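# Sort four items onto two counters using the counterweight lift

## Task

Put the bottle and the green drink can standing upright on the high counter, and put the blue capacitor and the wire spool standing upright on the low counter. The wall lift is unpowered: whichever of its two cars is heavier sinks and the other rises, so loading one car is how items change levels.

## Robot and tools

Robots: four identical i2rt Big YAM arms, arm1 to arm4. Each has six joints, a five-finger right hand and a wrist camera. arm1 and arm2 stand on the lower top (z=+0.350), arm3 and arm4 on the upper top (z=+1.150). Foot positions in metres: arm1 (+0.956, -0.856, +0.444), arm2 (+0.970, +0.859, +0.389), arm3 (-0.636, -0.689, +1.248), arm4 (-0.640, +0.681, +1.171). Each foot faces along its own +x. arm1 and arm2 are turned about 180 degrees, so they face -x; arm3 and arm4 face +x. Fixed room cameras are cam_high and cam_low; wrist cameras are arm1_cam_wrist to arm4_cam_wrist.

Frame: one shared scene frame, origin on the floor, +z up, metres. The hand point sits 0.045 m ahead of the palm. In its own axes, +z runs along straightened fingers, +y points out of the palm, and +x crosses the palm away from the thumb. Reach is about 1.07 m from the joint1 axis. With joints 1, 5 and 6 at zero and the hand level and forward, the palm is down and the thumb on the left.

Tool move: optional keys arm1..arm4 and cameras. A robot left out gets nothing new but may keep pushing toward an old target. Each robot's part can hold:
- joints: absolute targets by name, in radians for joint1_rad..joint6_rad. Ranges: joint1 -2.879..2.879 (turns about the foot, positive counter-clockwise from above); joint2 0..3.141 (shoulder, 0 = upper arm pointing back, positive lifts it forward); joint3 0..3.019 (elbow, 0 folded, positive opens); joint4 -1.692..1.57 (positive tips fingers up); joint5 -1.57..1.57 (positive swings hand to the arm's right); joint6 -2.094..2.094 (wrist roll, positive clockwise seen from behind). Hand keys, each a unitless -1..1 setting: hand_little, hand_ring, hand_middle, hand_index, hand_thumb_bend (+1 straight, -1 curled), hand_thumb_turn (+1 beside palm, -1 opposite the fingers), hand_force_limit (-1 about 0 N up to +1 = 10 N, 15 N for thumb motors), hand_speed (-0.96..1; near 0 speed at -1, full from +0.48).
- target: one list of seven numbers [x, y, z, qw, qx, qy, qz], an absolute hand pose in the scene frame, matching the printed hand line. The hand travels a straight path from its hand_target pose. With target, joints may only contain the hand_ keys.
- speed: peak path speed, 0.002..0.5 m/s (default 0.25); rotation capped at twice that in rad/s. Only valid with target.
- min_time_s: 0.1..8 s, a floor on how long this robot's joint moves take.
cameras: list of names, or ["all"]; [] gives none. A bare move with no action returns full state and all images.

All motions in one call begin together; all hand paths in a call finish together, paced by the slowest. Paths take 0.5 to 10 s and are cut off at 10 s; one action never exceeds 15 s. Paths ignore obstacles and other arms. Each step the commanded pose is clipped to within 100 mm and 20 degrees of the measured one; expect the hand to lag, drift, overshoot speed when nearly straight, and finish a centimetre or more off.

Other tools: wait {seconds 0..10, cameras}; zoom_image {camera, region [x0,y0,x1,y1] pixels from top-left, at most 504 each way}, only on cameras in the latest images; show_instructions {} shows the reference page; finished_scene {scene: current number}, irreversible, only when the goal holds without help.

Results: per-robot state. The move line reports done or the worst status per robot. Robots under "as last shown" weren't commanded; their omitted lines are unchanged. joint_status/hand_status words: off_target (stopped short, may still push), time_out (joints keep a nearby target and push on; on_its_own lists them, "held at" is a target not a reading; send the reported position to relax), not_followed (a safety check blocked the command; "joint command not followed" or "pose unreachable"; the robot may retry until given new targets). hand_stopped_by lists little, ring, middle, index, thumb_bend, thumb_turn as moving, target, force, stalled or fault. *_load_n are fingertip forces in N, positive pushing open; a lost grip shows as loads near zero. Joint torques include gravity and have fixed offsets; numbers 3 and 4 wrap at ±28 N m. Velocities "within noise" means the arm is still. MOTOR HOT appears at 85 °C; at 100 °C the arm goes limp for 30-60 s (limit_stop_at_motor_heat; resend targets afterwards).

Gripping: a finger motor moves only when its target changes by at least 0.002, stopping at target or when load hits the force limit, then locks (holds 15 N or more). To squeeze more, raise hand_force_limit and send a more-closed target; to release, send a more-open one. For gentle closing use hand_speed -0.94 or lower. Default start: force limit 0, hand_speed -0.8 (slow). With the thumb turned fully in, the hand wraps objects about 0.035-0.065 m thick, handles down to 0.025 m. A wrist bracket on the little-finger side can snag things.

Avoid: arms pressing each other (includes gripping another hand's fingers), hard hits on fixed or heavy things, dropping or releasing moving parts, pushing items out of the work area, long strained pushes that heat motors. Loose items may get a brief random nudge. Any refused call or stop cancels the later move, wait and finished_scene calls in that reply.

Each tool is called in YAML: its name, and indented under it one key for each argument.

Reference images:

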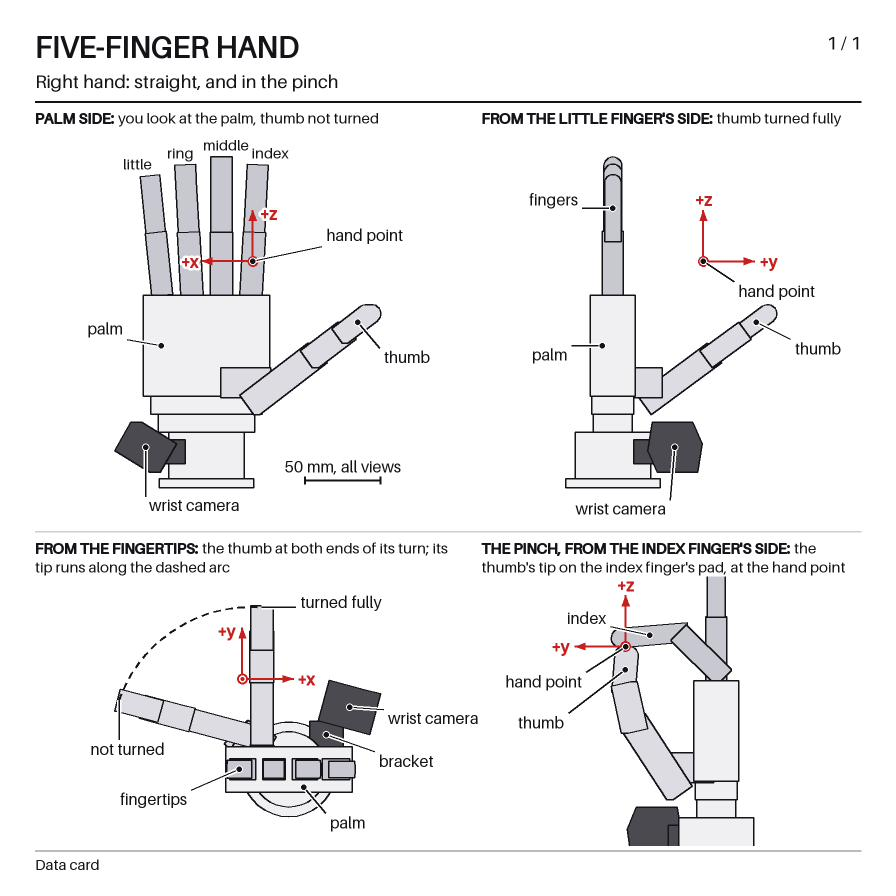

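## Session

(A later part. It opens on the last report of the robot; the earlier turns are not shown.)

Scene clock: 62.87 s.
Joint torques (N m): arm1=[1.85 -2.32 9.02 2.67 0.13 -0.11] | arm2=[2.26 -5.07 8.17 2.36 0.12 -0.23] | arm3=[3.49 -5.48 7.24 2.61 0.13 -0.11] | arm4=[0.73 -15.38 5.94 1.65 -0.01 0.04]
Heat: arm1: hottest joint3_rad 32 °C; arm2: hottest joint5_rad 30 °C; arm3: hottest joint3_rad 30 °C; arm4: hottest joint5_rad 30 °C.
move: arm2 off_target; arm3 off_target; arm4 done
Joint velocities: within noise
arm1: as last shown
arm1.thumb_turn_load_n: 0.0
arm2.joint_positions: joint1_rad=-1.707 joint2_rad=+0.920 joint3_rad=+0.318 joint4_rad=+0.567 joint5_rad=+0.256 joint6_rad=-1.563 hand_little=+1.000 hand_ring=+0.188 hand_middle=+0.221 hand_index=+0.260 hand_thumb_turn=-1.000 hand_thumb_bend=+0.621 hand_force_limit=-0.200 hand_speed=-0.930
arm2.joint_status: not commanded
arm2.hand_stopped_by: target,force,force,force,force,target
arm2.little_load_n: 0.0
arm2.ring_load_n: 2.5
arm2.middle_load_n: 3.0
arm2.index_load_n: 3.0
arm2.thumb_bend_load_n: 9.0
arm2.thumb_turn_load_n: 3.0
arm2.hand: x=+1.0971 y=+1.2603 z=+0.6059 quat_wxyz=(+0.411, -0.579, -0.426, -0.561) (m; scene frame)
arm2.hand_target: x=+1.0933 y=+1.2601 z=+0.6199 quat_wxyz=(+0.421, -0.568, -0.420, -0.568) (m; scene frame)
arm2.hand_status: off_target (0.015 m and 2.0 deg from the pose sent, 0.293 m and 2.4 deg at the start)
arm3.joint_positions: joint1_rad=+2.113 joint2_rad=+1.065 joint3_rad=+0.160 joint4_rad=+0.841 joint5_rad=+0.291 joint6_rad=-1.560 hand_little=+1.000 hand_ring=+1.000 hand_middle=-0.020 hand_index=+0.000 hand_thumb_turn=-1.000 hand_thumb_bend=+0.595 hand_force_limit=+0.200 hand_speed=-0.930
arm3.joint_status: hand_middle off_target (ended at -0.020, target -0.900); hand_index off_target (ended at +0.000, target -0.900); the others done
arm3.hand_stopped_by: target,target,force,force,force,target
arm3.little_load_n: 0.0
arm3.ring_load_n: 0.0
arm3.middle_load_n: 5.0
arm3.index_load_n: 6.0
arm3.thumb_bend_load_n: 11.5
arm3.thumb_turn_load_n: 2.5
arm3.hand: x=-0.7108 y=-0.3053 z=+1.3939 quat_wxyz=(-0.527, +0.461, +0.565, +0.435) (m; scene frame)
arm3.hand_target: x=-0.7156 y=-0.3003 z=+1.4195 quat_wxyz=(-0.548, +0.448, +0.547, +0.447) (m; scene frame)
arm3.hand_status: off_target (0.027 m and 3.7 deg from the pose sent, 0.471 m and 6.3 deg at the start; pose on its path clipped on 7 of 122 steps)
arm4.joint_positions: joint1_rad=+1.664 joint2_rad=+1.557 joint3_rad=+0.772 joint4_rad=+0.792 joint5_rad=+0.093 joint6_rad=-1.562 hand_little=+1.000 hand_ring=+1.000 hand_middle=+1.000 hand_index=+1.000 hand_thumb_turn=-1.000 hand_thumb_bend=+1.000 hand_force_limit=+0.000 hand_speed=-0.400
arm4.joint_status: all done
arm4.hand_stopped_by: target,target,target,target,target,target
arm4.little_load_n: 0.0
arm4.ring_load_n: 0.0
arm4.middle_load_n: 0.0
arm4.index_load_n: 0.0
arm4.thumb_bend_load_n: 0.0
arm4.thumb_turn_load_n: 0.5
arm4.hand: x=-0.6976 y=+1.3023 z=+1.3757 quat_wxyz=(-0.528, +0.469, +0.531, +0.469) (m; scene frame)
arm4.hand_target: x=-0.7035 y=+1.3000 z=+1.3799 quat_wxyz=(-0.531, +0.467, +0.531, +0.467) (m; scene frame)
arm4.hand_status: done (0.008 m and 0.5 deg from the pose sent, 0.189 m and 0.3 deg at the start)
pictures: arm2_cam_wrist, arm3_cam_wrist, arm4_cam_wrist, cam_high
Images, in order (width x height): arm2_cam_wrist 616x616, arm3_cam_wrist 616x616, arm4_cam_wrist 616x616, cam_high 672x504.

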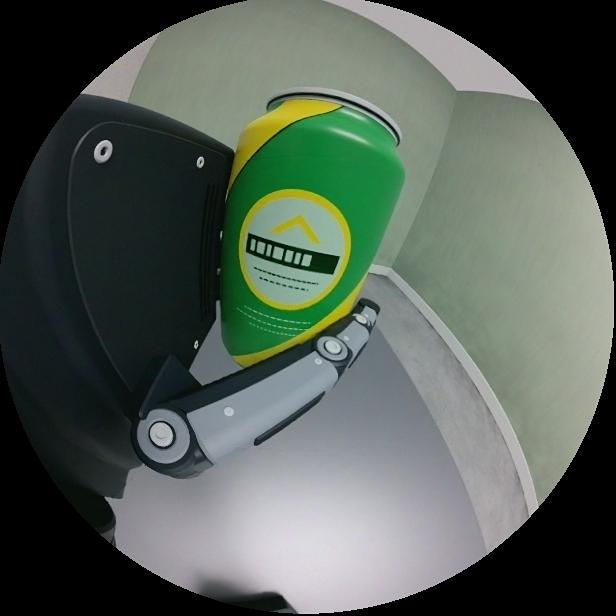

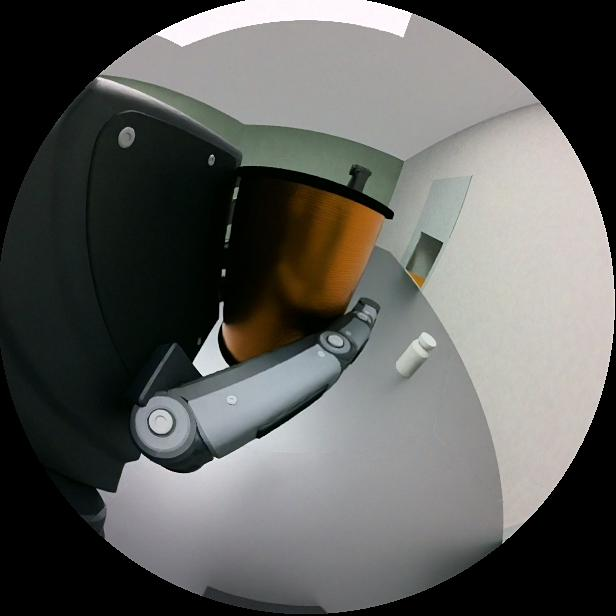

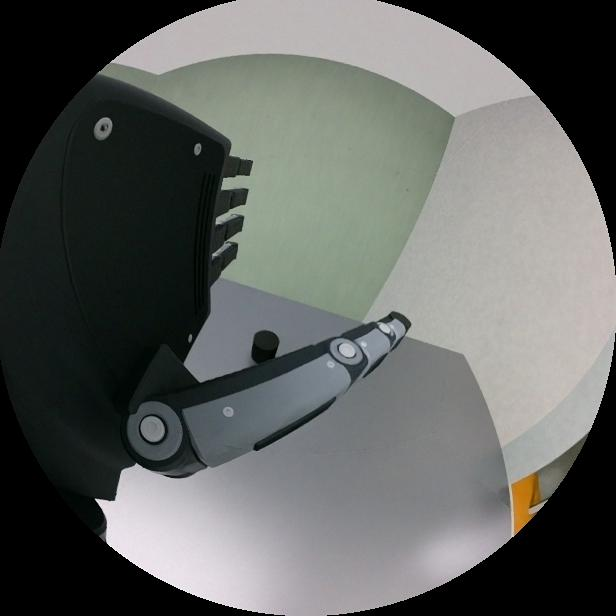

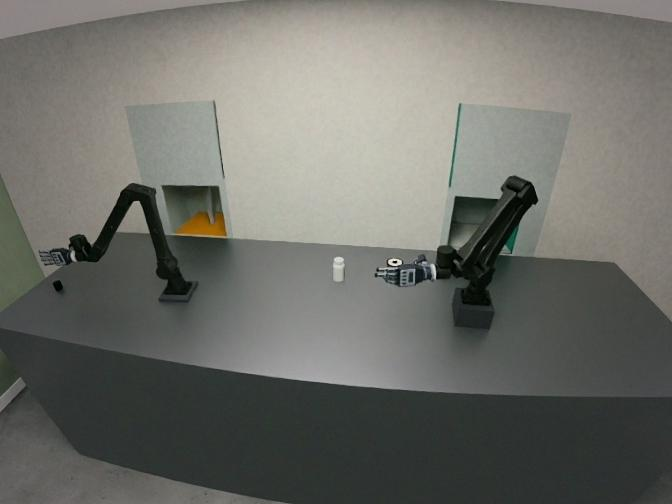

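move:
  arm2: {"joints":{"joint1_rad":0.16},"min_time_s":3}
  arm3: {"joints":{"joint1_rad":-0.05},"min_time_s":3}
  arm4: {"joints":{"joint1_rad":0.05},"min_time_s":3}
  cameras: ["arm2_cam_wrist","arm3_cam_wrist","arm4_cam_wrist"]

Scene clock: 67.00 s.
Joint torques (N m): arm1=[2.02 -2.67 8.9 2.8 0.16 -0.11] | arm2=[1.73 -4.72 8.03 2.28 0.07 -0.24] | arm3=[2.26 -5.25 7.28 2.61 -0.02 -0.11] | arm4=[-0.67 -14.97 6.17 1.66 -0.03 0.01]
Heat: arm1: hottest joint3_rad 32 °C; arm2: hottest joint5_rad 30 °C; arm3: hottest joint3_rad 30 °C; arm4: hottest joint5_rad 30 °C.
move: arm2 done; arm3 done; arm4 done
Joint velocities: within noise
arm1: as last shown
arm1.thumb_turn_load_n: 0.5
arm2.joint_positions: joint1_rad=+0.151 joint2_rad=+0.920 joint3_rad=+0.318 joint4_rad=+0.567 joint5_rad=+0.258 joint6_rad=-1.563 hand_little=+1.000 hand_ring=+0.188 hand_middle=+0.221 hand_index=+0.260 hand_thumb_turn=-1.000 hand_thumb_bend=+0.621 hand_force_limit=-0.200 hand_speed=-0.930
arm2.joint_status: all done
arm2.hand_stopped_by: target,force,force,force,force,target
arm2.little_load_n: 0.0
arm2.ring_load_n: 2.5
arm2.middle_load_n: 2.5
arm2.index_load_n: 3.0
arm2.thumb_bend_load_n: 9.0
arm2.thumb_turn_load_n: 3.0
arm2.hand: x=+0.5493 y=+0.8680 z=+0.6056 quat_wxyz=(+0.695, -0.006, -0.719, -0.007) (m; scene frame)
arm2.hand_target: x=+0.5505 y=+0.8651 z=+0.6196 quat_wxyz=(+0.707, -0.005, -0.707, -0.004) (m; scene frame)
arm2.hand_status: not commanded
arm3.joint_positions: joint1_rad=-0.044 joint2_rad=+1.064 joint3_rad=+0.160 joint4_rad=+0.841 joint5_rad=+0.295 joint6_rad=-1.560 hand_little=+1.000 hand_ring=+1.000 hand_middle=-0.020 hand_index=+0.000 hand_thumb_turn=-1.000 hand_thumb_bend=+0.595 hand_force_limit=+0.200 hand_speed=-0.930
arm3.joint_status: all done
arm3.hand_stopped_by: target,target,force,force,force,target
arm3.little_load_n: 0.0
arm3.ring_load_n: 0.0
arm3.middle_load_n: 5.0
arm3.index_load_n: 6.0
arm3.thumb_bend_load_n: 11.5
arm3.thumb_turn_load_n: 2.5
arm3.hand: x=-0.2752 y=-0.8394 z=+1.3956 quat_wxyz=(+0.138, +0.715, -0.139, +0.671) (m; scene frame)
arm3.hand_target: x=-0.2699 y=-0.8425 z=+1.4212 quat_wxyz=(+0.142, +0.692, -0.139, +0.694) (m; scene frame)
arm3.hand_status: not commanded
arm4.joint_positions: joint1_rad=+0.055 joint2_rad=+1.556 joint3_rad=+0.770 joint4_rad=+0.792 joint5_rad=+0.093 joint6_rad=-1.561 hand_little=+1.000 hand_ring=+1.000 hand_middle=+1.000 hand_index=+1.000 hand_thumb_turn=-1.000 hand_thumb_bend=+1.000 hand_force_limit=+0.000 hand_speed=-0.400
arm4.joint_status: all done
arm4.hand_stopped_by: target,target,target,target,target,target
arm4.little_load_n: 0.0
arm4.ring_load_n: 0.0
arm4.middle_load_n: 0.0
arm4.index_load_n: 0.0
arm4.thumb_bend_load_n: 0.0
arm4.thumb_turn_load_n: 0.0
arm4.hand: x=-0.0228 y=+0.7133 z=+1.3893 quat_wxyz=(-0.030, +0.700, +0.028, +0.713) (m; scene frame)
arm4.hand_target: x=-0.0236 y=+0.7096 z=+1.3942 quat_wxyz=(-0.028, +0.698, +0.025, +0.715) (m; scene frame)
arm4.hand_status: not commanded
pictures: arm2_cam_wrist, arm3_cam_wrist, arm4_cam_wrist
Images, in order (width x height): arm2_cam_wrist 616x616, arm3_cam_wrist 616x616, arm4_cam_wrist 616x616.

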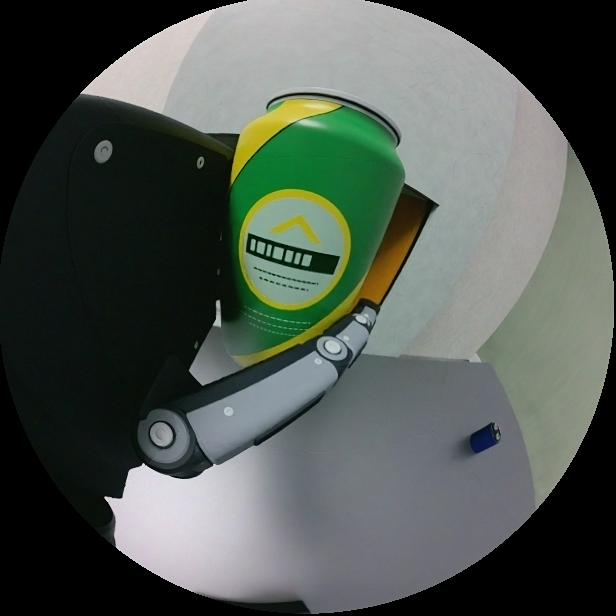

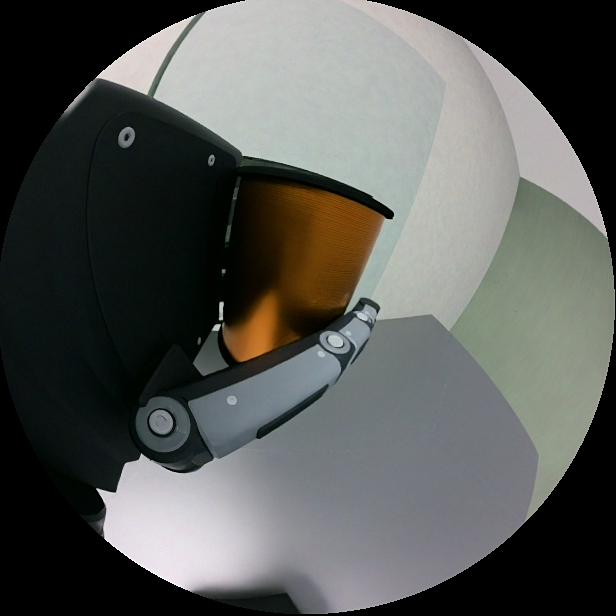

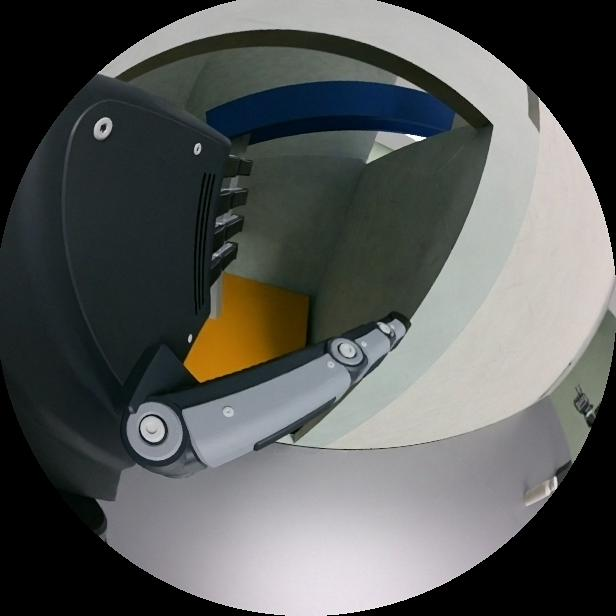

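move:
  arm4: {"target":[-0.22,0.76,1.42,0,0.7071,0,0.7071],"speed":0.2}
  arm2: {"target":[0.50,0.865,0.52,-0.7224,0,0.6915,0],"speed":0.15}
  arm3: {"target":[-0.28,-0.85,1.34,0,0.682,0,0.7314],"speed":0.12}
  arm1: {"target":[0.62,-0.85,0.55,0.7071,0,-0.7071,0],"joints":{"hand_thumb_turn":-1}}
  cameras: ["all"]

Scene clock: 74.07 s.
Joint torques (N m): arm1=[2.61 -3.55 7.98 1.62 -0.05 -0.02] | arm2=[0.03 -6.95 5.18 3.81 -0.14 -0.32] | arm3=[2.02 -5.83 2.93 4.6 -0.21 -0.08] | arm4=[0.85 -6.89 6.86 1.54 0.02 0.07]
Heat: arm1: hottest joint3_rad 32 °C; arm2: hottest joint5_rad 30 °C; arm3: hottest joint3_rad 30 °C; arm4: hottest joint3_rad 30 °C.
move: arm1 not_followed; arm2 off_target; arm3 off_target; arm4 done
Joint velocities: within noise
arm1.joint_positions: joint1_rad=+0.392 joint2_rad=+0.995 joint3_rad=+0.035 joint4_rad=+0.955 joint5_rad=+0.340 joint6_rad=-1.567 hand_little=+1.000 hand_ring=+1.000 hand_middle=+1.000 hand_index=+1.000 hand_thumb_turn=-1.000 hand_thumb_bend=+1.000 hand_force_limit=+0.000 hand_speed=-0.800
arm1.joint_status: all done
arm1.hand_stopped_by: target,target,target,target,target,target
arm1.little_load_n: 0.0
arm1.ring_load_n: 0.0
arm1.middle_load_n: 0.0
arm1.index_load_n: 0.0
arm1.thumb_bend_load_n: 0.0
arm1.thumb_turn_load_n: 0.0
arm1.on_its_own: joint2_rad is held at +0.985, not at its first target +0.805; joint3_rad is held at +0.043, not at its first target +0.308; joint4_rad is held at +0.946, not at its first target +0.510; joint5_rad is held at +0.340, not at its first target +0.304
arm1.hand: x=+0.6039 y=-0.8479 z=+0.5794 quat_wxyz=(-0.701, +0.005, +0.713, +0.000) (m; scene frame)
arm1.hand_target: x=+0.6016 y=-0.8483 z=+0.5840 quat_wxyz=(-0.704, +0.006, +0.710, +0.000) (m; scene frame)
arm1.hand_status: not_followed (0.034 m and 1.2 deg from the pose sent, 0.156 m and 1.4 deg at the start; a joint's target at an end of its range on 118 of 164 steps)
arm2.joint_positions: joint1_rad=+0.122 joint2_rad=+1.545 joint3_rad=+0.286 joint4_rad=+1.241 joint5_rad=+0.201 joint6_rad=-1.563 hand_little=+1.000 hand_ring=+0.188 hand_middle=+0.221 hand_index=+0.260 hand_thumb_turn=-1.000 hand_thumb_bend=+0.621 hand_force_limit=-0.200 hand_speed=-0.930
arm2.joint_status: not commanded
arm2.hand_stopped_by: target,force,force,force,force,target
arm2.little_load_n: 0.0
arm2.ring_load_n: 2.5
arm2.middle_load_n: 3.0
arm2.index_load_n: 3.0
arm2.thumb_bend_load_n: 9.0
arm2.thumb_turn_load_n: 3.5
arm2.hand: x=+0.5102 y=+0.8615 z=+0.5004 quat_wxyz=(+0.701, +0.002, -0.714, +0.005) (m; scene frame)
arm2.hand_target: x=+0.5007 y=+0.8651 z=+0.5199 quat_wxyz=(+0.722, +0.000, -0.692, +0.000) (m; scene frame)
arm2.hand_status: off_target (0.022 m and 3.6 deg from the pose sent, 0.099 m and 4.6 deg at the start)
arm3.joint_positions: joint1_rad=-0.497 joint2_rad=+1.644 joint3_rad=+0.049 joint4_rad=+1.509 joint5_rad=-0.557 joint6_rad=-1.544 hand_little=+1.000 hand_ring=+1.000 hand_middle=-0.020 hand_index=+0.000 hand_thumb_turn=-1.000 hand_thumb_bend=+0.595 hand_force_limit=+0.200 hand_speed=-0.930
arm3.joint_status: not commanded
arm3.hand_stopped_by: target,target,force,force,force,target
arm3.little_load_n: 0.0
arm3.ring_load_n: 0.0
arm3.middle_load_n: 5.0
arm3.index_load_n: 6.0
arm3.thumb_bend_load_n: 11.5
arm3.thumb_turn_load_n: 2.5
arm3.hand: x=-0.2894 y=-0.8414 z=+1.3142 quat_wxyz=(-0.026, +0.732, -0.023, +0.680) (m; scene frame)
arm3.hand_target: x=-0.2808 y=-0.8496 z=+1.3401 quat_wxyz=(-0.004, +0.705, -0.003, +0.709) (m; scene frame)
arm3.hand_status: off_target (0.029 m and 9.1 deg from the pose sent, 0.057 m and 23.8 deg at the start; a joint's target at an end of its range on 68 of 114 steps)
arm4.joint_positions: joint1_rad=+0.408 joint2_rad=+1.002 joint3_rad=+0.425 joint4_rad=+0.561 joint5_rad=+0.536 joint6_rad=-1.561 hand_little=+1.000 hand_ring=+1.000 hand_middle=+1.000 hand_index=+1.000 hand_thumb_turn=-1.000 hand_thumb_bend=+1.000 hand_force_limit=+0.000 hand_speed=-0.400
arm4.joint_status: not commanded
arm4.hand_stopped_by: target,target,target,target,target,target
arm4.little_load_n: 0.0
arm4.ring_load_n: 0.0
arm4.middle_load_n: 0.0
arm4.index_load_n: 0.0
arm4.thumb_bend_load_n: 0.0
arm4.thumb_turn_load_n: 0.5
arm4.hand: x=-0.2175 y=+0.7566 z=+1.4190 quat_wxyz=(+0.005, +0.707, -0.001, +0.707) (m; scene frame)
arm4.hand_target: x=-0.2199 y=+0.7600 z=+1.4201 quat_wxyz=(+0.000, +0.707, +0.000, +0.707) (m; scene frame)
arm4.hand_status: done (0.004 m and 0.6 deg from the pose sent, 0.205 m and 4.8 deg at the start)
pictures: arm1_cam_wrist, arm2_cam_wrist, arm3_cam_wrist, arm4_cam_wrist, cam_high, cam_low
pose unreachable (arm1 arm): on one or more control steps of this call this arm could not follow its commanded pose, so it was not sent that pose on those steps. On the call's last step it was still not sent that pose. It may still have moved: this result reports where it is.
cause: moving toward the commanded pose would bring two parts of the arm too close to each other.
Images, in order (width x height): arm1_cam_wrist 616x616, arm2_cam_wrist 616x616, arm3_cam_wrist 616x616, arm4_cam_wrist 616x616, cam_high 672x504, cam_low 672x504.

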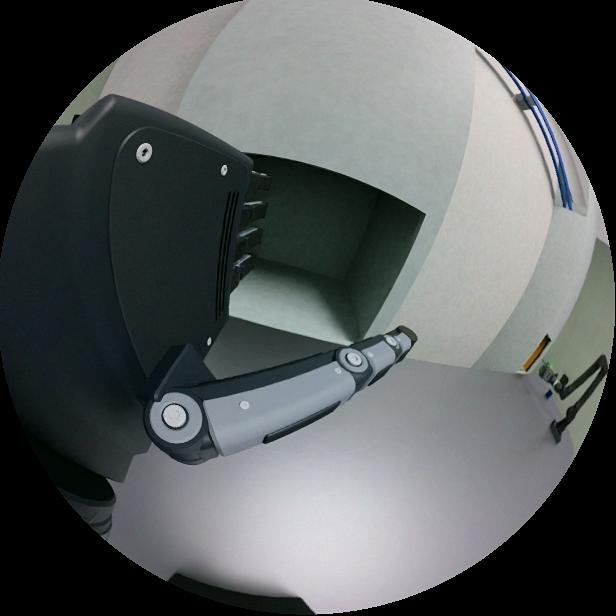

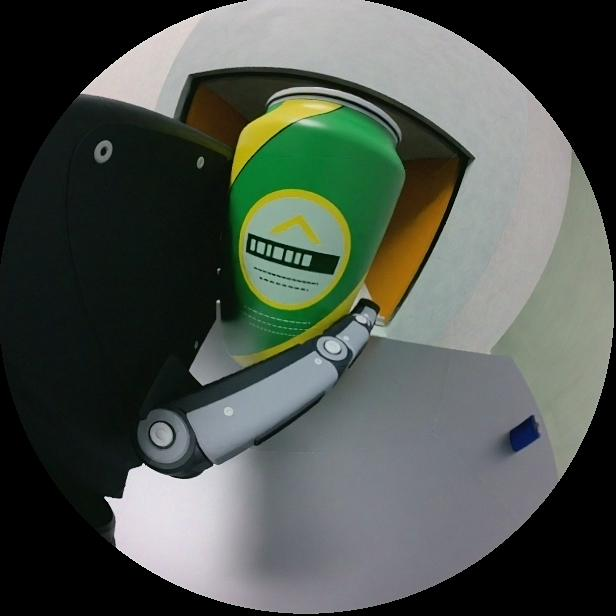

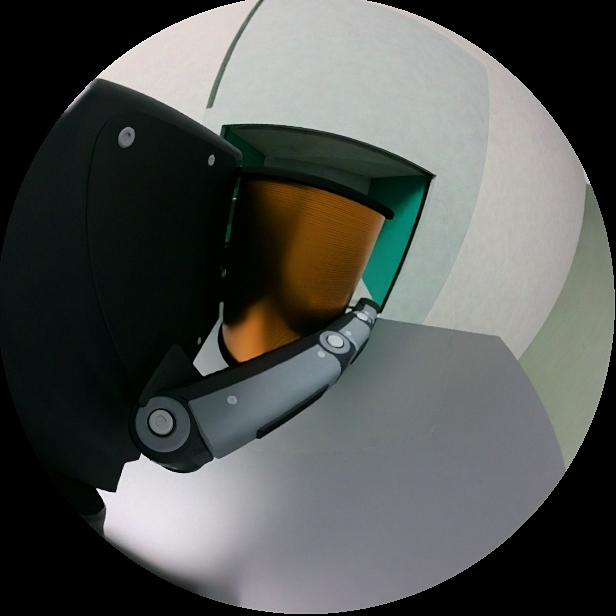

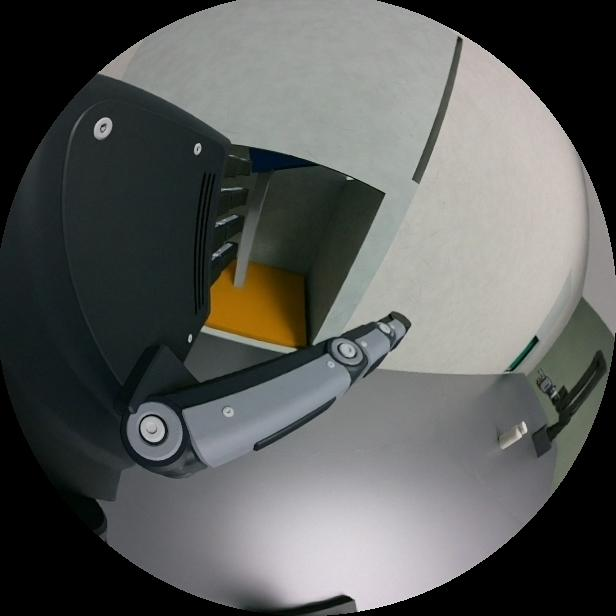

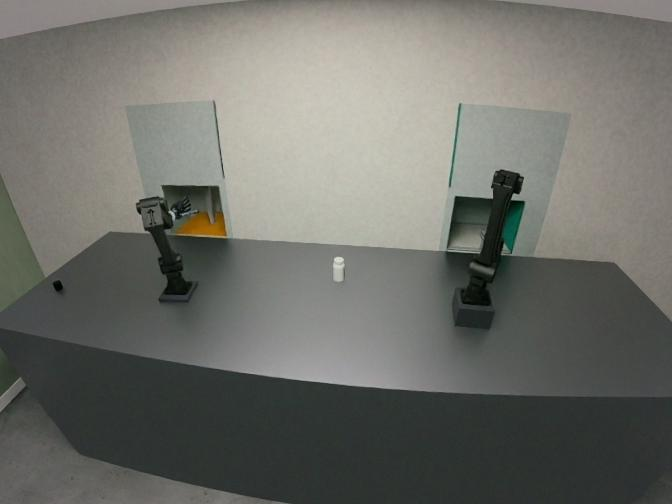

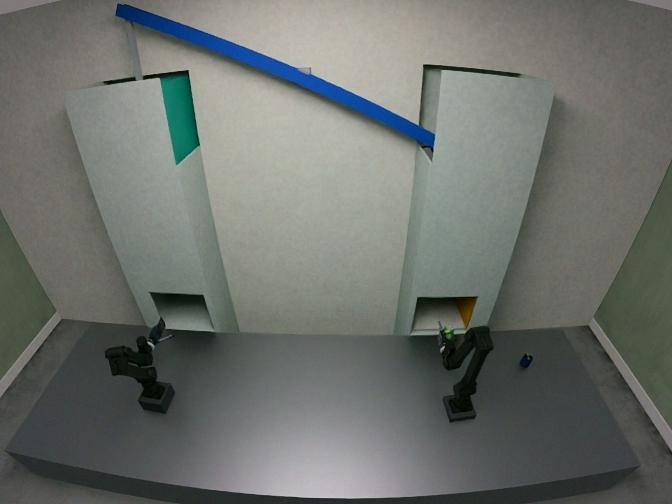

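move:
  arm2: {"target":[0.18,0.86,0.515,-0.7314,0,0.682,0],"speed":0.15}
  cameras: ["arm2_cam_wrist","cam_low"]

Scene clock: 77.70 s.
Joint torques (N m): arm1=[2.78 -3.19 8.12 1.63 -0.04 -0.01] | arm2=[0.56 -18.49 11.32 2.47 -0.13 -0.31] | arm3=[2.14 -5.77 2.97 4.59 -0.22 -0.09] | arm4=[0.73 -6.83 6.87 1.55 0.02 0.07]
Heat: arm1: hottest joint3_rad 32 °C; arm2: hottest joint5_rad 30 °C; arm3: hottest joint3_rad 30 °C; arm4: hottest joint3_rad 30 °C.
move: arm2 off_target
Joint velocities: within noise
arm1, arm3, arm4: as last shown
arm1.thumb_turn_load_n: 0.5
arm1.on_its_own: joint2_rad is held at +0.985, not at its first target +0.805; joint3_rad is held at +0.043, not at its first target +0.308; joint4_rad is held at +0.946, not at its first target +0.510; joint5_rad is held at +0.340, not at its first target +0.304
arm2.joint_positions: joint1_rad=+0.025 joint2_rad=+2.087 joint3_rad=+1.165 joint4_rad=+0.916 joint5_rad=+0.104 joint6_rad=-1.563 hand_little=+1.000 hand_ring=+0.188 hand_middle=+0.221 hand_index=+0.260 hand_thumb_turn=-1.000 hand_thumb_bend=+0.621 hand_force_limit=-0.200 hand_speed=-0.930
arm2.joint_status: not commanded
arm2.hand_stopped_by: target,force,force,force,force,target
arm2.little_load_n: 0.0
arm2.ring_load_n: 2.5
arm2.middle_load_n: 3.0
arm2.index_load_n: 3.0
arm2.thumb_bend_load_n: 9.5
arm2.thumb_turn_load_n: 3.0
arm2.hand: x=+0.2062 y=+0.8536 z=+0.4781 quat_wxyz=(+0.705, +0.001, -0.709, +0.006) (m; scene frame)
arm2.hand_target: x=+0.1841 y=+0.8603 z=+0.5158 quat_wxyz=(+0.731, +0.000, -0.682, +0.000) (m; scene frame)
arm2.hand_status: off_target (0.046 m and 4.4 deg from the pose sent, 0.331 m and 5.1 deg at the start)
arm4.ring_load_n: -0.5
arm4.index_load_n: 0.5
arm4.thumb_turn_load_n: 0.0
pictures: arm2_cam_wrist, cam_low
Images, in order (width x height): arm2_cam_wrist 616x616, cam_low 672x504.

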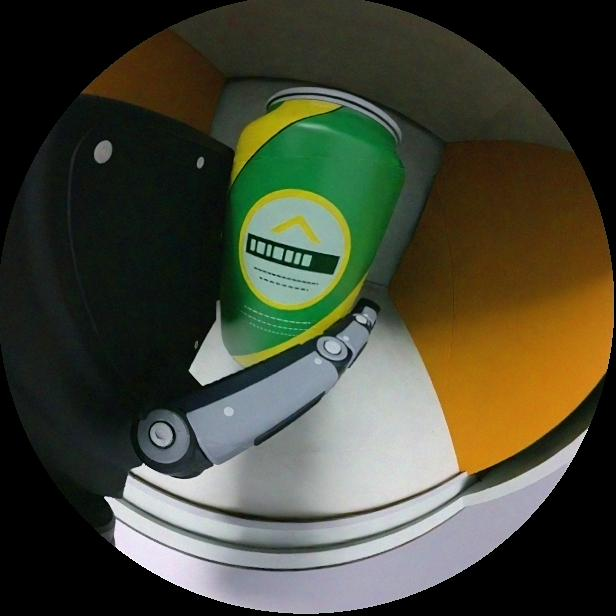

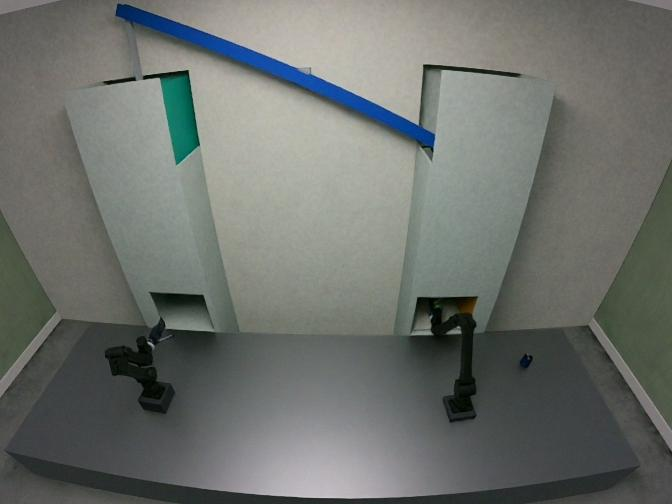

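move:
  arm2: {"target":[0.16,0.86,0.475,-0.7314,0,0.682,0],"speed":0.08}
  cameras: ["arm2_cam_wrist"]

Scene clock: 79.50 s.
Joint torques (N m): arm1=[2.73 -3.96 8.1 1.55 -0.02 -0.04] | arm2=[-0.21 -19.96 10.67 3.71 -0.14 -0.33] | arm3=[2.08 -5.83 2.97 4.6 -0.22 -0.09] | arm4=[0.79 -6.77 6.86 1.52 0.02 0.07]
Heat: arm1: hottest joint3_rad 32 °C; arm2: hottest joint5_rad 30 °C; arm3: hottest joint3_rad 30 °C; arm4: hottest joint3_rad 30 °C.
move: arm2 off_target
Joint velocities: within noise
arm1, arm3, arm4: as last shown
arm1.thumb_turn_load_n: 0.0
arm1.on_its_own: joint2_rad is held at +0.985, not at its first target +0.805; joint3_rad is held at +0.043, not at its first target +0.308; joint4_rad is held at +0.946, not at its first target +0.510; joint5_rad is held at +0.340, not at its first target +0.304
arm2.joint_positions: joint1_rad=+0.022 joint2_rad=+2.203 joint3_rad=+1.237 joint4_rad=+0.926 joint5_rad=+0.101 joint6_rad=-1.563 hand_little=+1.000 hand_ring=+0.188 hand_middle=+0.221 hand_index=+0.260 hand_thumb_turn=-1.000 hand_thumb_bend=+0.621 hand_force_limit=-0.200 hand_speed=-0.930
arm2.joint_status: not commanded
arm2.hand_stopped_by: target,force,force,force,force,target
arm2.little_load_n: 0.0
arm2.ring_load_n: 2.5
arm2.middle_load_n: 3.0
arm2.index_load_n: 3.0
arm2.thumb_bend_load_n: 9.0
arm2.thumb_turn_load_n: 3.0
arm2.hand: x=+0.1883 y=+0.8531 z=+0.4292 quat_wxyz=(+0.693, +0.002, -0.721, +0.004) (m; scene frame)
arm2.hand_target: x=+0.1650 y=+0.8601 z=+0.4759 quat_wxyz=(+0.731, +0.000, -0.682, +0.000) (m; scene frame)
arm2.hand_status: off_target (0.054 m and 6.3 deg from the pose sent, 0.047 m and 4.4 deg at the start)
arm4.ring_load_n: 0.0
pictures: arm2_cam_wrist
Images, in order (width x height): arm2_cam_wrist 616x616.

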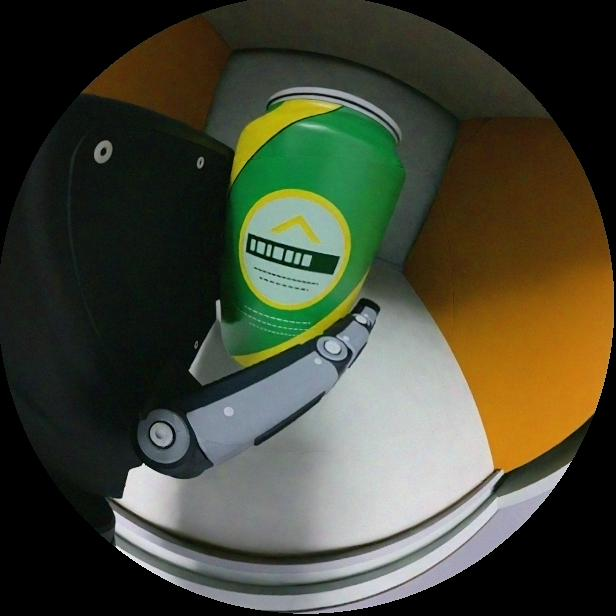

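move:
  arm2: {"target":[0.16,0.865,0.457,-0.749,0,0.6626,0],"speed":0.08}
  cameras: ["arm2_cam_wrist"]

Scene clock: 81.10 s.
Joint torques (N m): arm1=[2.55 -3.84 7.98 1.63 -0.04 -0.01] | arm2=[-0.09 -19.9 10.13 3.71 -0.13 -0.32] | arm3=[2.14 -5.89 2.96 4.59 -0.22 -0.09] | arm4=[0.79 -6.89 6.83 1.55 0.03 0.07]
Heat: arm1: hottest joint3_rad 32 °C; arm2: hottest joint5_rad 30 °C; arm3: hottest joint3_rad 30 °C; arm4: hottest joint3_rad 30 °C.
move: arm2 off_target
Joint velocities: within noise
arm1, arm3, arm4: as last shown
arm1.on_its_own: joint2_rad is held at +0.985, not at its first target +0.805; joint3_rad is held at +0.043, not at its first target +0.308; joint4_rad is held at +0.946, not at its first target +0.510; joint5_rad is held at +0.340, not at its first target +0.304
arm2.joint_positions: joint1_rad=+0.015 joint2_rad=+2.264 joint3_rad=+1.251 joint4_rad=+1.033 joint5_rad=+0.092 joint6_rad=-1.566 hand_little=+1.000 hand_ring=+0.188 hand_middle=+0.221 hand_index=+0.260 hand_thumb_turn=-1.000 hand_thumb_bend=+0.621 hand_force_limit=-0.200 hand_speed=-0.930
arm2.joint_status: not commanded
arm2.hand_stopped_by: target,force,force,force,force,target
arm2.little_load_n: 0.0
arm2.ring_load_n: 2.5
arm2.middle_load_n: 2.5
arm2.index_load_n: 3.0
arm2.thumb_bend_load_n: 9.0
arm2.thumb_turn_load_n: 2.5
arm2.hand: x=+0.1853 y=+0.8572 z=+0.4177 quat_wxyz=(+0.714, +0.001, -0.700, +0.006) (m; scene frame)
arm2.hand_target: x=+0.1643 y=+0.8652 z=+0.4577 quat_wxyz=(+0.749, +0.000, -0.663, +0.000) (m; scene frame)
arm2.hand_status: off_target (0.047 m and 5.9 deg from the pose sent, 0.041 m and 9.3 deg at the start)
arm3.middle_load_n: 4.5
arm4.index_load_n: 0.0
arm4.thumb_turn_load_n: 0.5
pictures: arm2_cam_wrist
Images, in order (width x height): arm2_cam_wrist 616x616.

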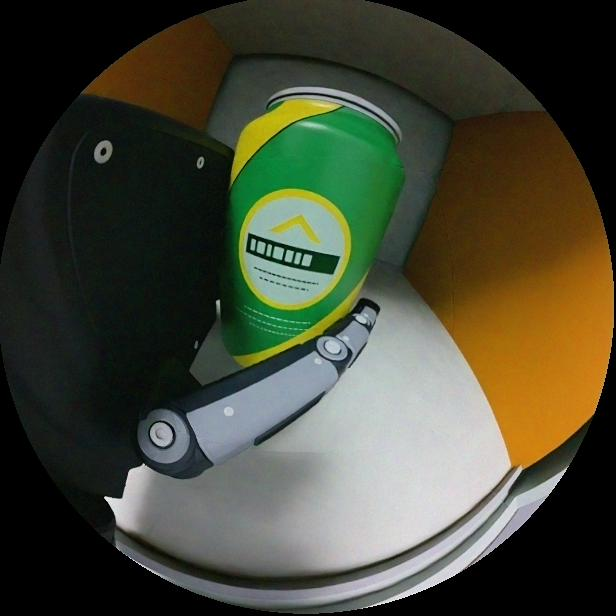

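move:
  arm2: {"target":[0.16,0.865,0.443,-0.749,0,0.6626,0],"speed":0.08}
  cameras: ["arm2_cam_wrist"]

Scene clock: 82.33 s.
Joint torques (N m): arm1=[2.43 -3.6 7.98 1.66 -0.04 -0.02] | arm2=[0.09 -18.78 9.72 3.51 -0.11 -0.33] | arm3=[2.08 -5.83 2.96 4.59 -0.22 -0.08] | arm4=[0.85 -6.83 6.91 1.54 0.02 0.07]
Heat: arm1: hottest joint3_rad 32 °C; arm2: hottest joint5_rad 30 °C; arm3: hottest joint3_rad 30 °C; arm4: hottest joint3_rad 30 °C.
move: arm2 off_target
Joint velocities: within noise
arm1, arm3, arm4: as last shown
arm1.on_its_own: joint2_rad is held at +0.985, not at its first target +0.805; joint3_rad is held at +0.043, not at its first target +0.308; joint4_rad is held at +0.946, not at its first target +0.510; joint5_rad is held at +0.340, not at its first target +0.304
arm2.joint_positions: joint1_rad=+0.014 joint2_rad=+2.284 joint3_rad=+1.268 joint4_rad=+1.063 joint5_rad=+0.092 joint6_rad=-1.566 hand_little=+1.000 hand_ring=+0.188 hand_middle=+0.221 hand_index=+0.260 hand_thumb_turn=-1.000 hand_thumb_bend=+0.621 hand_force_limit=-0.200 hand_speed=-0.930
arm2.joint_status: not commanded
arm2.hand_stopped_by: target,force,force,force,force,target
arm2.little_load_n: 0.0
arm2.ring_load_n: 3.0
arm2.middle_load_n: 2.5
arm2.index_load_n: 2.0
arm2.thumb_bend_load_n: 9.0
arm2.thumb_turn_load_n: 2.0
arm2.hand: x=+0.1808 y=+0.8570 z=+0.4177 quat_wxyz=(+0.723, +0.000, -0.691, +0.007) (m; scene frame)
arm2.hand_target: x=+0.1629 y=+0.8651 z=+0.4436 quat_wxyz=(+0.749, +0.000, -0.663, +0.000) (m; scene frame)
arm2.hand_status: off_target (0.034 m and 4.4 deg from the pose sent, 0.037 m and 5.9 deg at the start)
arm3.middle_load_n: 5.0
arm4.thumb_turn_load_n: 0.0
pictures: arm2_cam_wrist
Images, in order (width x height): arm2_cam_wrist 616x616.

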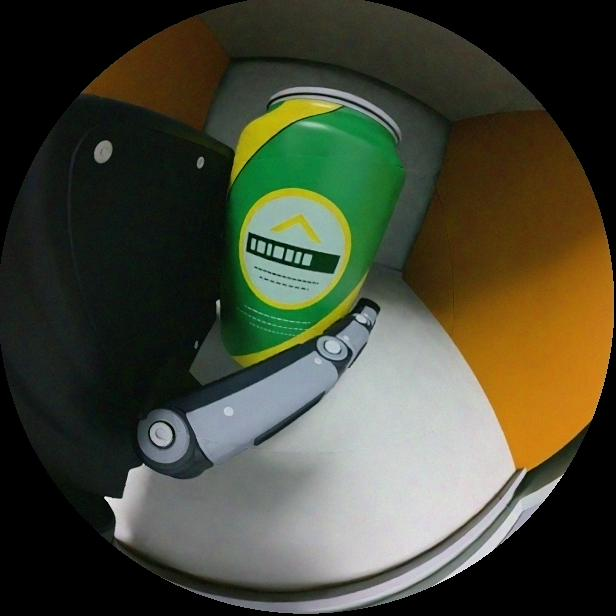

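move:
  arm2: {"target":[0.16,0.865,0.436,-0.7254,0,0.6884,0],"speed":0.08}

Scene clock: 83.90 s.
Joint torques (N m): arm1=[2.37 -3.84 8.06 1.58 -0.04 -0.04] | arm2=[0.32 -20.31 8.94 1.4 -0.17 -0.19] | arm3=[2.08 -5.89 2.96 4.59 -0.22 -0.09] | arm4=[0.73 -6.95 6.86 1.55 0.02 0.07]
Heat: arm1: hottest joint3_rad 32 °C; arm2: hottest joint5_rad 30 °C; arm3: hottest joint3_rad 30 °C; arm4: hottest joint3_rad 30 °C.
move: arm2 off_target
Joint velocities: within noise
arm1, arm3, arm4: as last shown
arm1.on_its_own: joint2_rad is held at +0.985, not at its first target +0.805; joint3_rad is held at +0.043, not at its first target +0.308; joint4_rad is held at +0.946, not at its first target +0.510; joint5_rad is held at +0.340, not at its first target +0.304
arm2.joint_positions: joint1_rad=+0.014 joint2_rad=+2.280 joint3_rad=+1.279 joint4_rad=+1.018 joint5_rad=+0.092 joint6_rad=-1.573 hand_little=+1.000 hand_ring=+0.188 hand_middle=+0.221 hand_index=+0.260 hand_thumb_turn=-1.000 hand_thumb_bend=+0.621 hand_force_limit=-0.200 hand_speed=-0.930
arm2.joint_status: not commanded
arm2.hand_stopped_by: target,force,force,force,force,target
arm2.little_load_n: -0.5
arm2.ring_load_n: 4.0
arm2.middle_load_n: 1.0
arm2.index_load_n: 0.5
arm2.thumb_bend_load_n: 8.5
arm2.thumb_turn_load_n: 2.0
arm2.hand: x=+0.1774 y=+0.8572 z=+0.4149 quat_wxyz=(+0.713, +0.004, -0.701, +0.003) (m; scene frame)
arm2.hand_target: x=+0.1617 y=+0.8652 z=+0.4367 quat_wxyz=(+0.725, +0.000, -0.688, +0.000) (m; scene frame)
arm2.hand_status: off_target (0.028 m and 2.1 deg from the pose sent, 0.029 m and 0.9 deg at the start)
arm4.thumb_turn_load_n: 0.5
pictures: none

move:
  arm2: {"target":[0.16,0.865,0.424,-0.7254,0,0.6884,0],"speed":0.08}

move:
  arm2: {"joints":{"hand_speed":-0.7,"hand_ring":1,"hand_middle":1,"hand_index":1,"hand_thumb_bend":1}}
  cameras: ["arm2_cam_wrist"]

Scene clock: 85.33 s.
Joint torques (N m): arm1=[2.32 -3.72 8.03 1.62 -0.03 -0.02] | arm2=[0.5 -17.85 9.35 2.3 -0.16 -0.18] | arm3=[2.08 -5.83 2.96 4.59 -0.22 -0.09] | arm4=[0.79 -6.83 6.84 1.55 0.02 0.07]
Heat: arm1: hottest joint3_rad 32 °C; arm2: hottest joint5_rad 30 °C; arm3: hottest joint3_rad 30 °C; arm4: hottest joint3_rad 30 °C.
move: arm2 off_target
Joint velocities: within noise
arm1, arm3, arm4: as last shown
arm1.on_its_own: joint2_rad is held at +0.985, not at its first target +0.805; joint3_rad is held at +0.043, not at its first target +0.308; joint4_rad is held at +0.946, not at its first target +0.510; joint5_rad is held at +0.340, not at its first target +0.304
arm2.joint_positions: joint1_rad=+0.014 joint2_rad=+2.280 joint3_rad=+1.281 joint4_rad=+1.018 joint5_rad=+0.092 joint6_rad=-1.573 hand_little=+1.000 hand_ring=+0.188 hand_middle=+0.221 hand_index=+0.260 hand_thumb_turn=-1.000 hand_thumb_bend=+0.621 hand_force_limit=-0.200 hand_speed=-0.930
arm2.joint_status: not commanded
arm2.hand_stopped_by: target,force,force,force,force,target
arm2.little_load_n: 0.0
arm2.ring_load_n: 3.5
arm2.middle_load_n: 1.5
arm2.index_load_n: 1.0
arm2.thumb_bend_load_n: 8.5
arm2.thumb_turn_load_n: 2.5
arm2.hand: x=+0.1768 y=+0.8571 z=+0.4158 quat_wxyz=(+0.714, +0.003, -0.700, +0.003) (m; scene frame)
arm2.hand_target: x=+0.1616 y=+0.8652 z=+0.4243 quat_wxyz=(+0.725, +0.000, -0.688, +0.000) (m; scene frame)
arm2.hand_status: off_target (0.020 m and 2.0 deg from the pose sent, 0.021 m and 2.1 deg at the start)
pictures: none

Scene clock: 86.80 s.
Joint torques (N m): arm1=[2.32 -3.37 7.98 1.52 -0.03 -0.03] | arm2=[0.09 -18.37 8.51 2.36 -0.15 -0.2] | arm3=[2.02 -5.89 2.95 4.6 -0.21 -0.09] | arm4=[0.91 -6.83 6.86 1.55 0.01 0.07]
Heat: arm1: hottest joint3_rad 32 °C; arm2: hottest joint5_rad 30 °C; arm3: hottest joint3_rad 30 °C; arm4: hottest joint3_rad 30 °C.
move: arm2 done
Joint velocities: within noise
arm1, arm3, arm4: as last shown
arm1.on_its_own: joint2_rad is held at +0.985, not at its first target +0.805; joint3_rad is held at +0.043, not at its first target +0.308; joint4_rad is held at +0.946, not at its first target +0.510; joint5_rad is held at +0.340, not at its first target +0.304
arm2.joint_positions: joint1_rad=+0.014 joint2_rad=+2.280 joint3_rad=+1.294 joint4_rad=+1.018 joint5_rad=+0.091 joint6_rad=-1.573 hand_little=+1.000 hand_ring=+1.000 hand_middle=+1.000 hand_index=+1.000 hand_thumb_turn=-1.000 hand_thumb_bend=+1.000 hand_force_limit=-0.200 hand_speed=-0.700
arm2.joint_status: all done
arm2.hand_stopped_by: target,target,target,target,target,target
arm2.little_load_n: 0.0
arm2.ring_load_n: 0.0
arm2.middle_load_n: 0.0
arm2.index_load_n: 0.0
arm2.thumb_bend_load_n: -0.5
arm2.thumb_turn_load_n: 0.5
arm2.hand: x=+0.1724 y=+0.8565 z=+0.4217 quat_wxyz=(+0.718, +0.003, -0.696, +0.004) (m; scene frame)
arm2.hand_target: x=+0.1616 y=+0.8650 z=+0.4242 quat_wxyz=(+0.725, +0.000, -0.688, +0.000) (m; scene frame)
arm2.hand_status: not commanded
arm3.index_load_n: 5.5
pictures: arm2_cam_wrist
Images, in order (width x height): arm2_cam_wrist 616x616.

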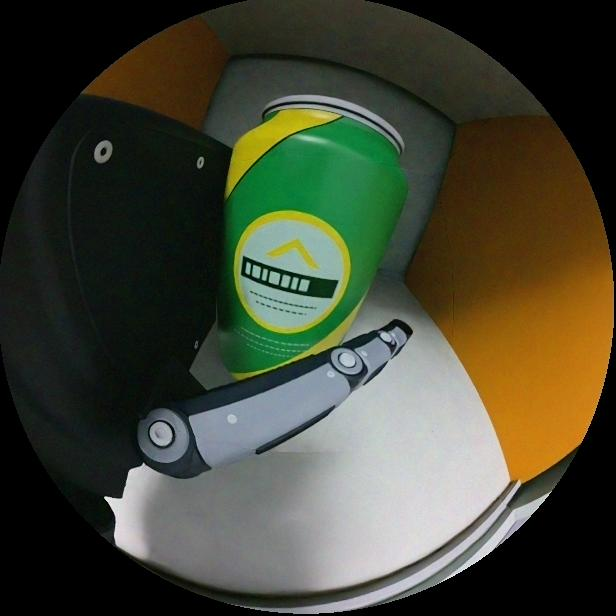

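move:
  arm2: {"target":[0.40,0.865,0.45,-0.7141,0,0.7,0],"speed":0.15}
  arm3: {"target":[-0.05,-0.85,1.32,0,0.6756,0,0.7373],"speed":0.12}
  cameras: ["arm2_cam_wrist","arm3_cam_wrist"]

Scene clock: 89.97 s.
Joint torques (N m): arm1=[2.61 -3.49 8.09 1.57 -0.03 -0.01] | arm2=[2.49 -13.16 1.84 2.78 0.1 -0.17] | arm3=[3.14 -13.86 6.22 2.76 0.1 -0.11] | arm4=[0.79 -7 6.89 1.52 0.02 0.06]
Heat: arm1: hottest joint3_rad 32 °C; arm2: hottest joint5_rad 30 °C; arm3: hottest joint6_rad 30 °C; arm4: hottest joint3_rad 30 °C.
move: arm2 done; arm3 off_target
Joint velocities: within noise
arm1.joint_positions: joint1_rad=+0.392 joint2_rad=+0.995 joint3_rad=+0.035 joint4_rad=+0.955 joint5_rad=+0.340 joint6_rad=-1.567 hand_little=+1.000 hand_ring=+1.000 hand_middle=+1.000 hand_index=+1.000 hand_thumb_turn=-1.000 hand_thumb_bend=+1.000 hand_force_limit=+0.000 hand_speed=-0.800
arm1.joint_status: not commanded
arm1.hand_stopped_by: target,target,target,target,target,target
arm1.little_load_n: 0.0
arm1.ring_load_n: 0.0
arm1.middle_load_n: 0.0
arm1.index_load_n: 0.0
arm1.thumb_bend_load_n: 0.0
arm1.thumb_turn_load_n: 0.0
arm1.on_its_own: joint2_rad is held at +0.985, not at its first target +0.805; joint3_rad is held at +0.043, not at its first target +0.308; joint4_rad is held at +0.946, not at its first target +0.510; joint5_rad is held at +0.340, not at its first target +0.304
arm1.hand: x=+0.6039 y=-0.8479 z=+0.5794 quat_wxyz=(-0.701, +0.005, +0.713, +0.000) (m; scene frame)
arm1.hand_target: x=+0.6016 y=-0.8483 z=+0.5840 quat_wxyz=(-0.704, +0.006, +0.710, +0.000) (m; scene frame)
arm1.hand_status: not commanded
arm2.joint_positions: joint1_rad=+0.045 joint2_rad=+1.949 joint3_rad=+0.599 joint4_rad=+1.355 joint5_rad=+0.142 joint6_rad=-1.573 hand_little=+1.000 hand_ring=+1.000 hand_middle=+1.000 hand_index=+1.000 hand_thumb_turn=-1.000 hand_thumb_bend=+1.000 hand_force_limit=-0.200 hand_speed=-0.700
arm2.joint_status: not commanded
arm2.hand_stopped_by: target,target,target,target,target,target
arm2.little_load_n: 0.0
arm2.ring_load_n: 0.0
arm2.middle_load_n: 0.0
arm2.index_load_n: 0.0
arm2.thumb_bend_load_n: 0.0
arm2.thumb_turn_load_n: 0.0
arm2.hand: x=+0.3969 y=+0.8707 z=+0.4443 quat_wxyz=(+0.709, -0.002, -0.706, -0.003) (m; scene frame)
arm2.hand_target: x=+0.3999 y=+0.8650 z=+0.4499 quat_wxyz=(+0.714, +0.000, -0.700, +0.000) (m; scene frame)
arm2.hand_status: done (0.009 m and 1.0 deg from the pose sent, 0.230 m and 0.9 deg at the start)
arm3.joint_positions: joint1_rad=-0.202 joint2_rad=+2.000 joint3_rad=+0.607 joint4_rad=+1.402 joint5_rad=-0.253 joint6_rad=-1.533 hand_little=+1.000 hand_ring=+1.000 hand_middle=-0.020 hand_index=+0.000 hand_thumb_turn=-1.000 hand_thumb_bend=+0.595 hand_force_limit=+0.200 hand_speed=-0.930
arm3.joint_status: not commanded
arm3.hand_stopped_by: target,target,force,force,force,target
arm3.little_load_n: 0.0
arm3.ring_load_n: 0.0
arm3.middle_load_n: 5.0
arm3.index_load_n: 6.0
arm3.thumb_bend_load_n: 11.5
arm3.thumb_turn_load_n: 2.5
arm3.hand: x=-0.0712 y=-0.8464 z=+1.2883 quat_wxyz=(-0.010, +0.704, -0.012, +0.710) (m; scene frame)
arm3.hand_target: x=-0.0520 y=-0.8494 z=+1.3206 quat_wxyz=(+0.000, +0.676, +0.000, +0.737) (m; scene frame)
arm3.hand_status: off_target (0.038 m and 4.9 deg from the pose sent, 0.240 m and 10.0 deg at the start)
arm4.joint_positions: joint1_rad=+0.408 joint2_rad=+1.002 joint3_rad=+0.425 joint4_rad=+0.561 joint5_rad=+0.536 joint6_rad=-1.561 hand_little=+1.000 hand_ring=+1.000 hand_middle=+1.000 hand_index=+1.000 hand_thumb_turn=-1.000 hand_thumb_bend=+1.000 hand_force_limit=+0.000 hand_speed=-0.400
arm4.joint_status: not commanded
arm4.hand_stopped_by: target,target,target,target,target,target
arm4.little_load_n: 0.0
arm4.ring_load_n: 0.0
arm4.middle_load_n: 0.0
arm4.index_load_n: 0.0
arm4.thumb_bend_load_n: 0.0
arm4.thumb_turn_load_n: 0.5
arm4.hand: x=-0.2175 y=+0.7566 z=+1.4190 quat_wxyz=(+0.005, +0.707, -0.001, +0.707) (m; scene frame)
arm4.hand_target: x=-0.2199 y=+0.7600 z=+1.4201 quat_wxyz=(+0.000, +0.707, +0.000, +0.707) (m; scene frame)
arm4.hand_status: not commanded
pictures: arm2_cam_wrist, arm3_cam_wrist
Images, in order (width x height): arm2_cam_wrist 616x616, arm3_cam_wrist 616x616.

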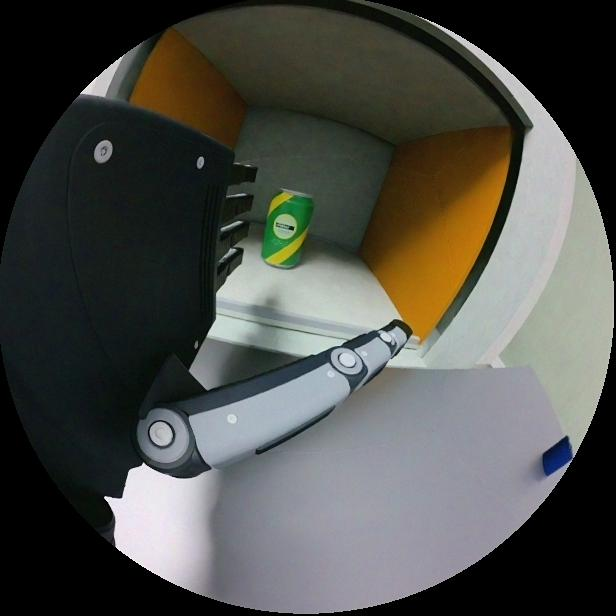

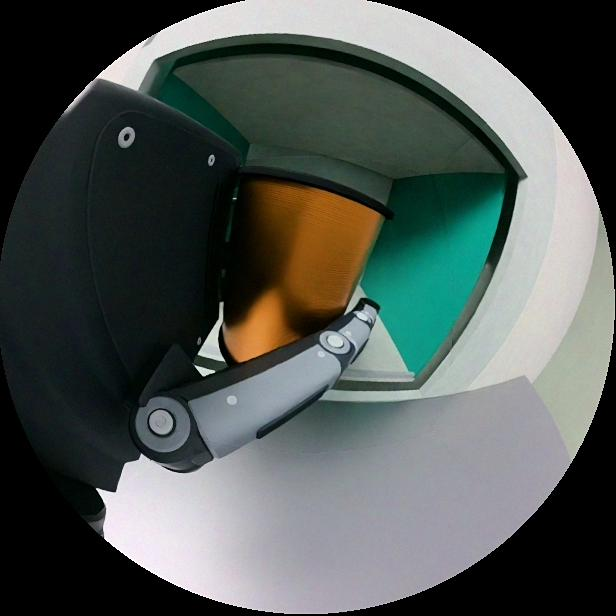

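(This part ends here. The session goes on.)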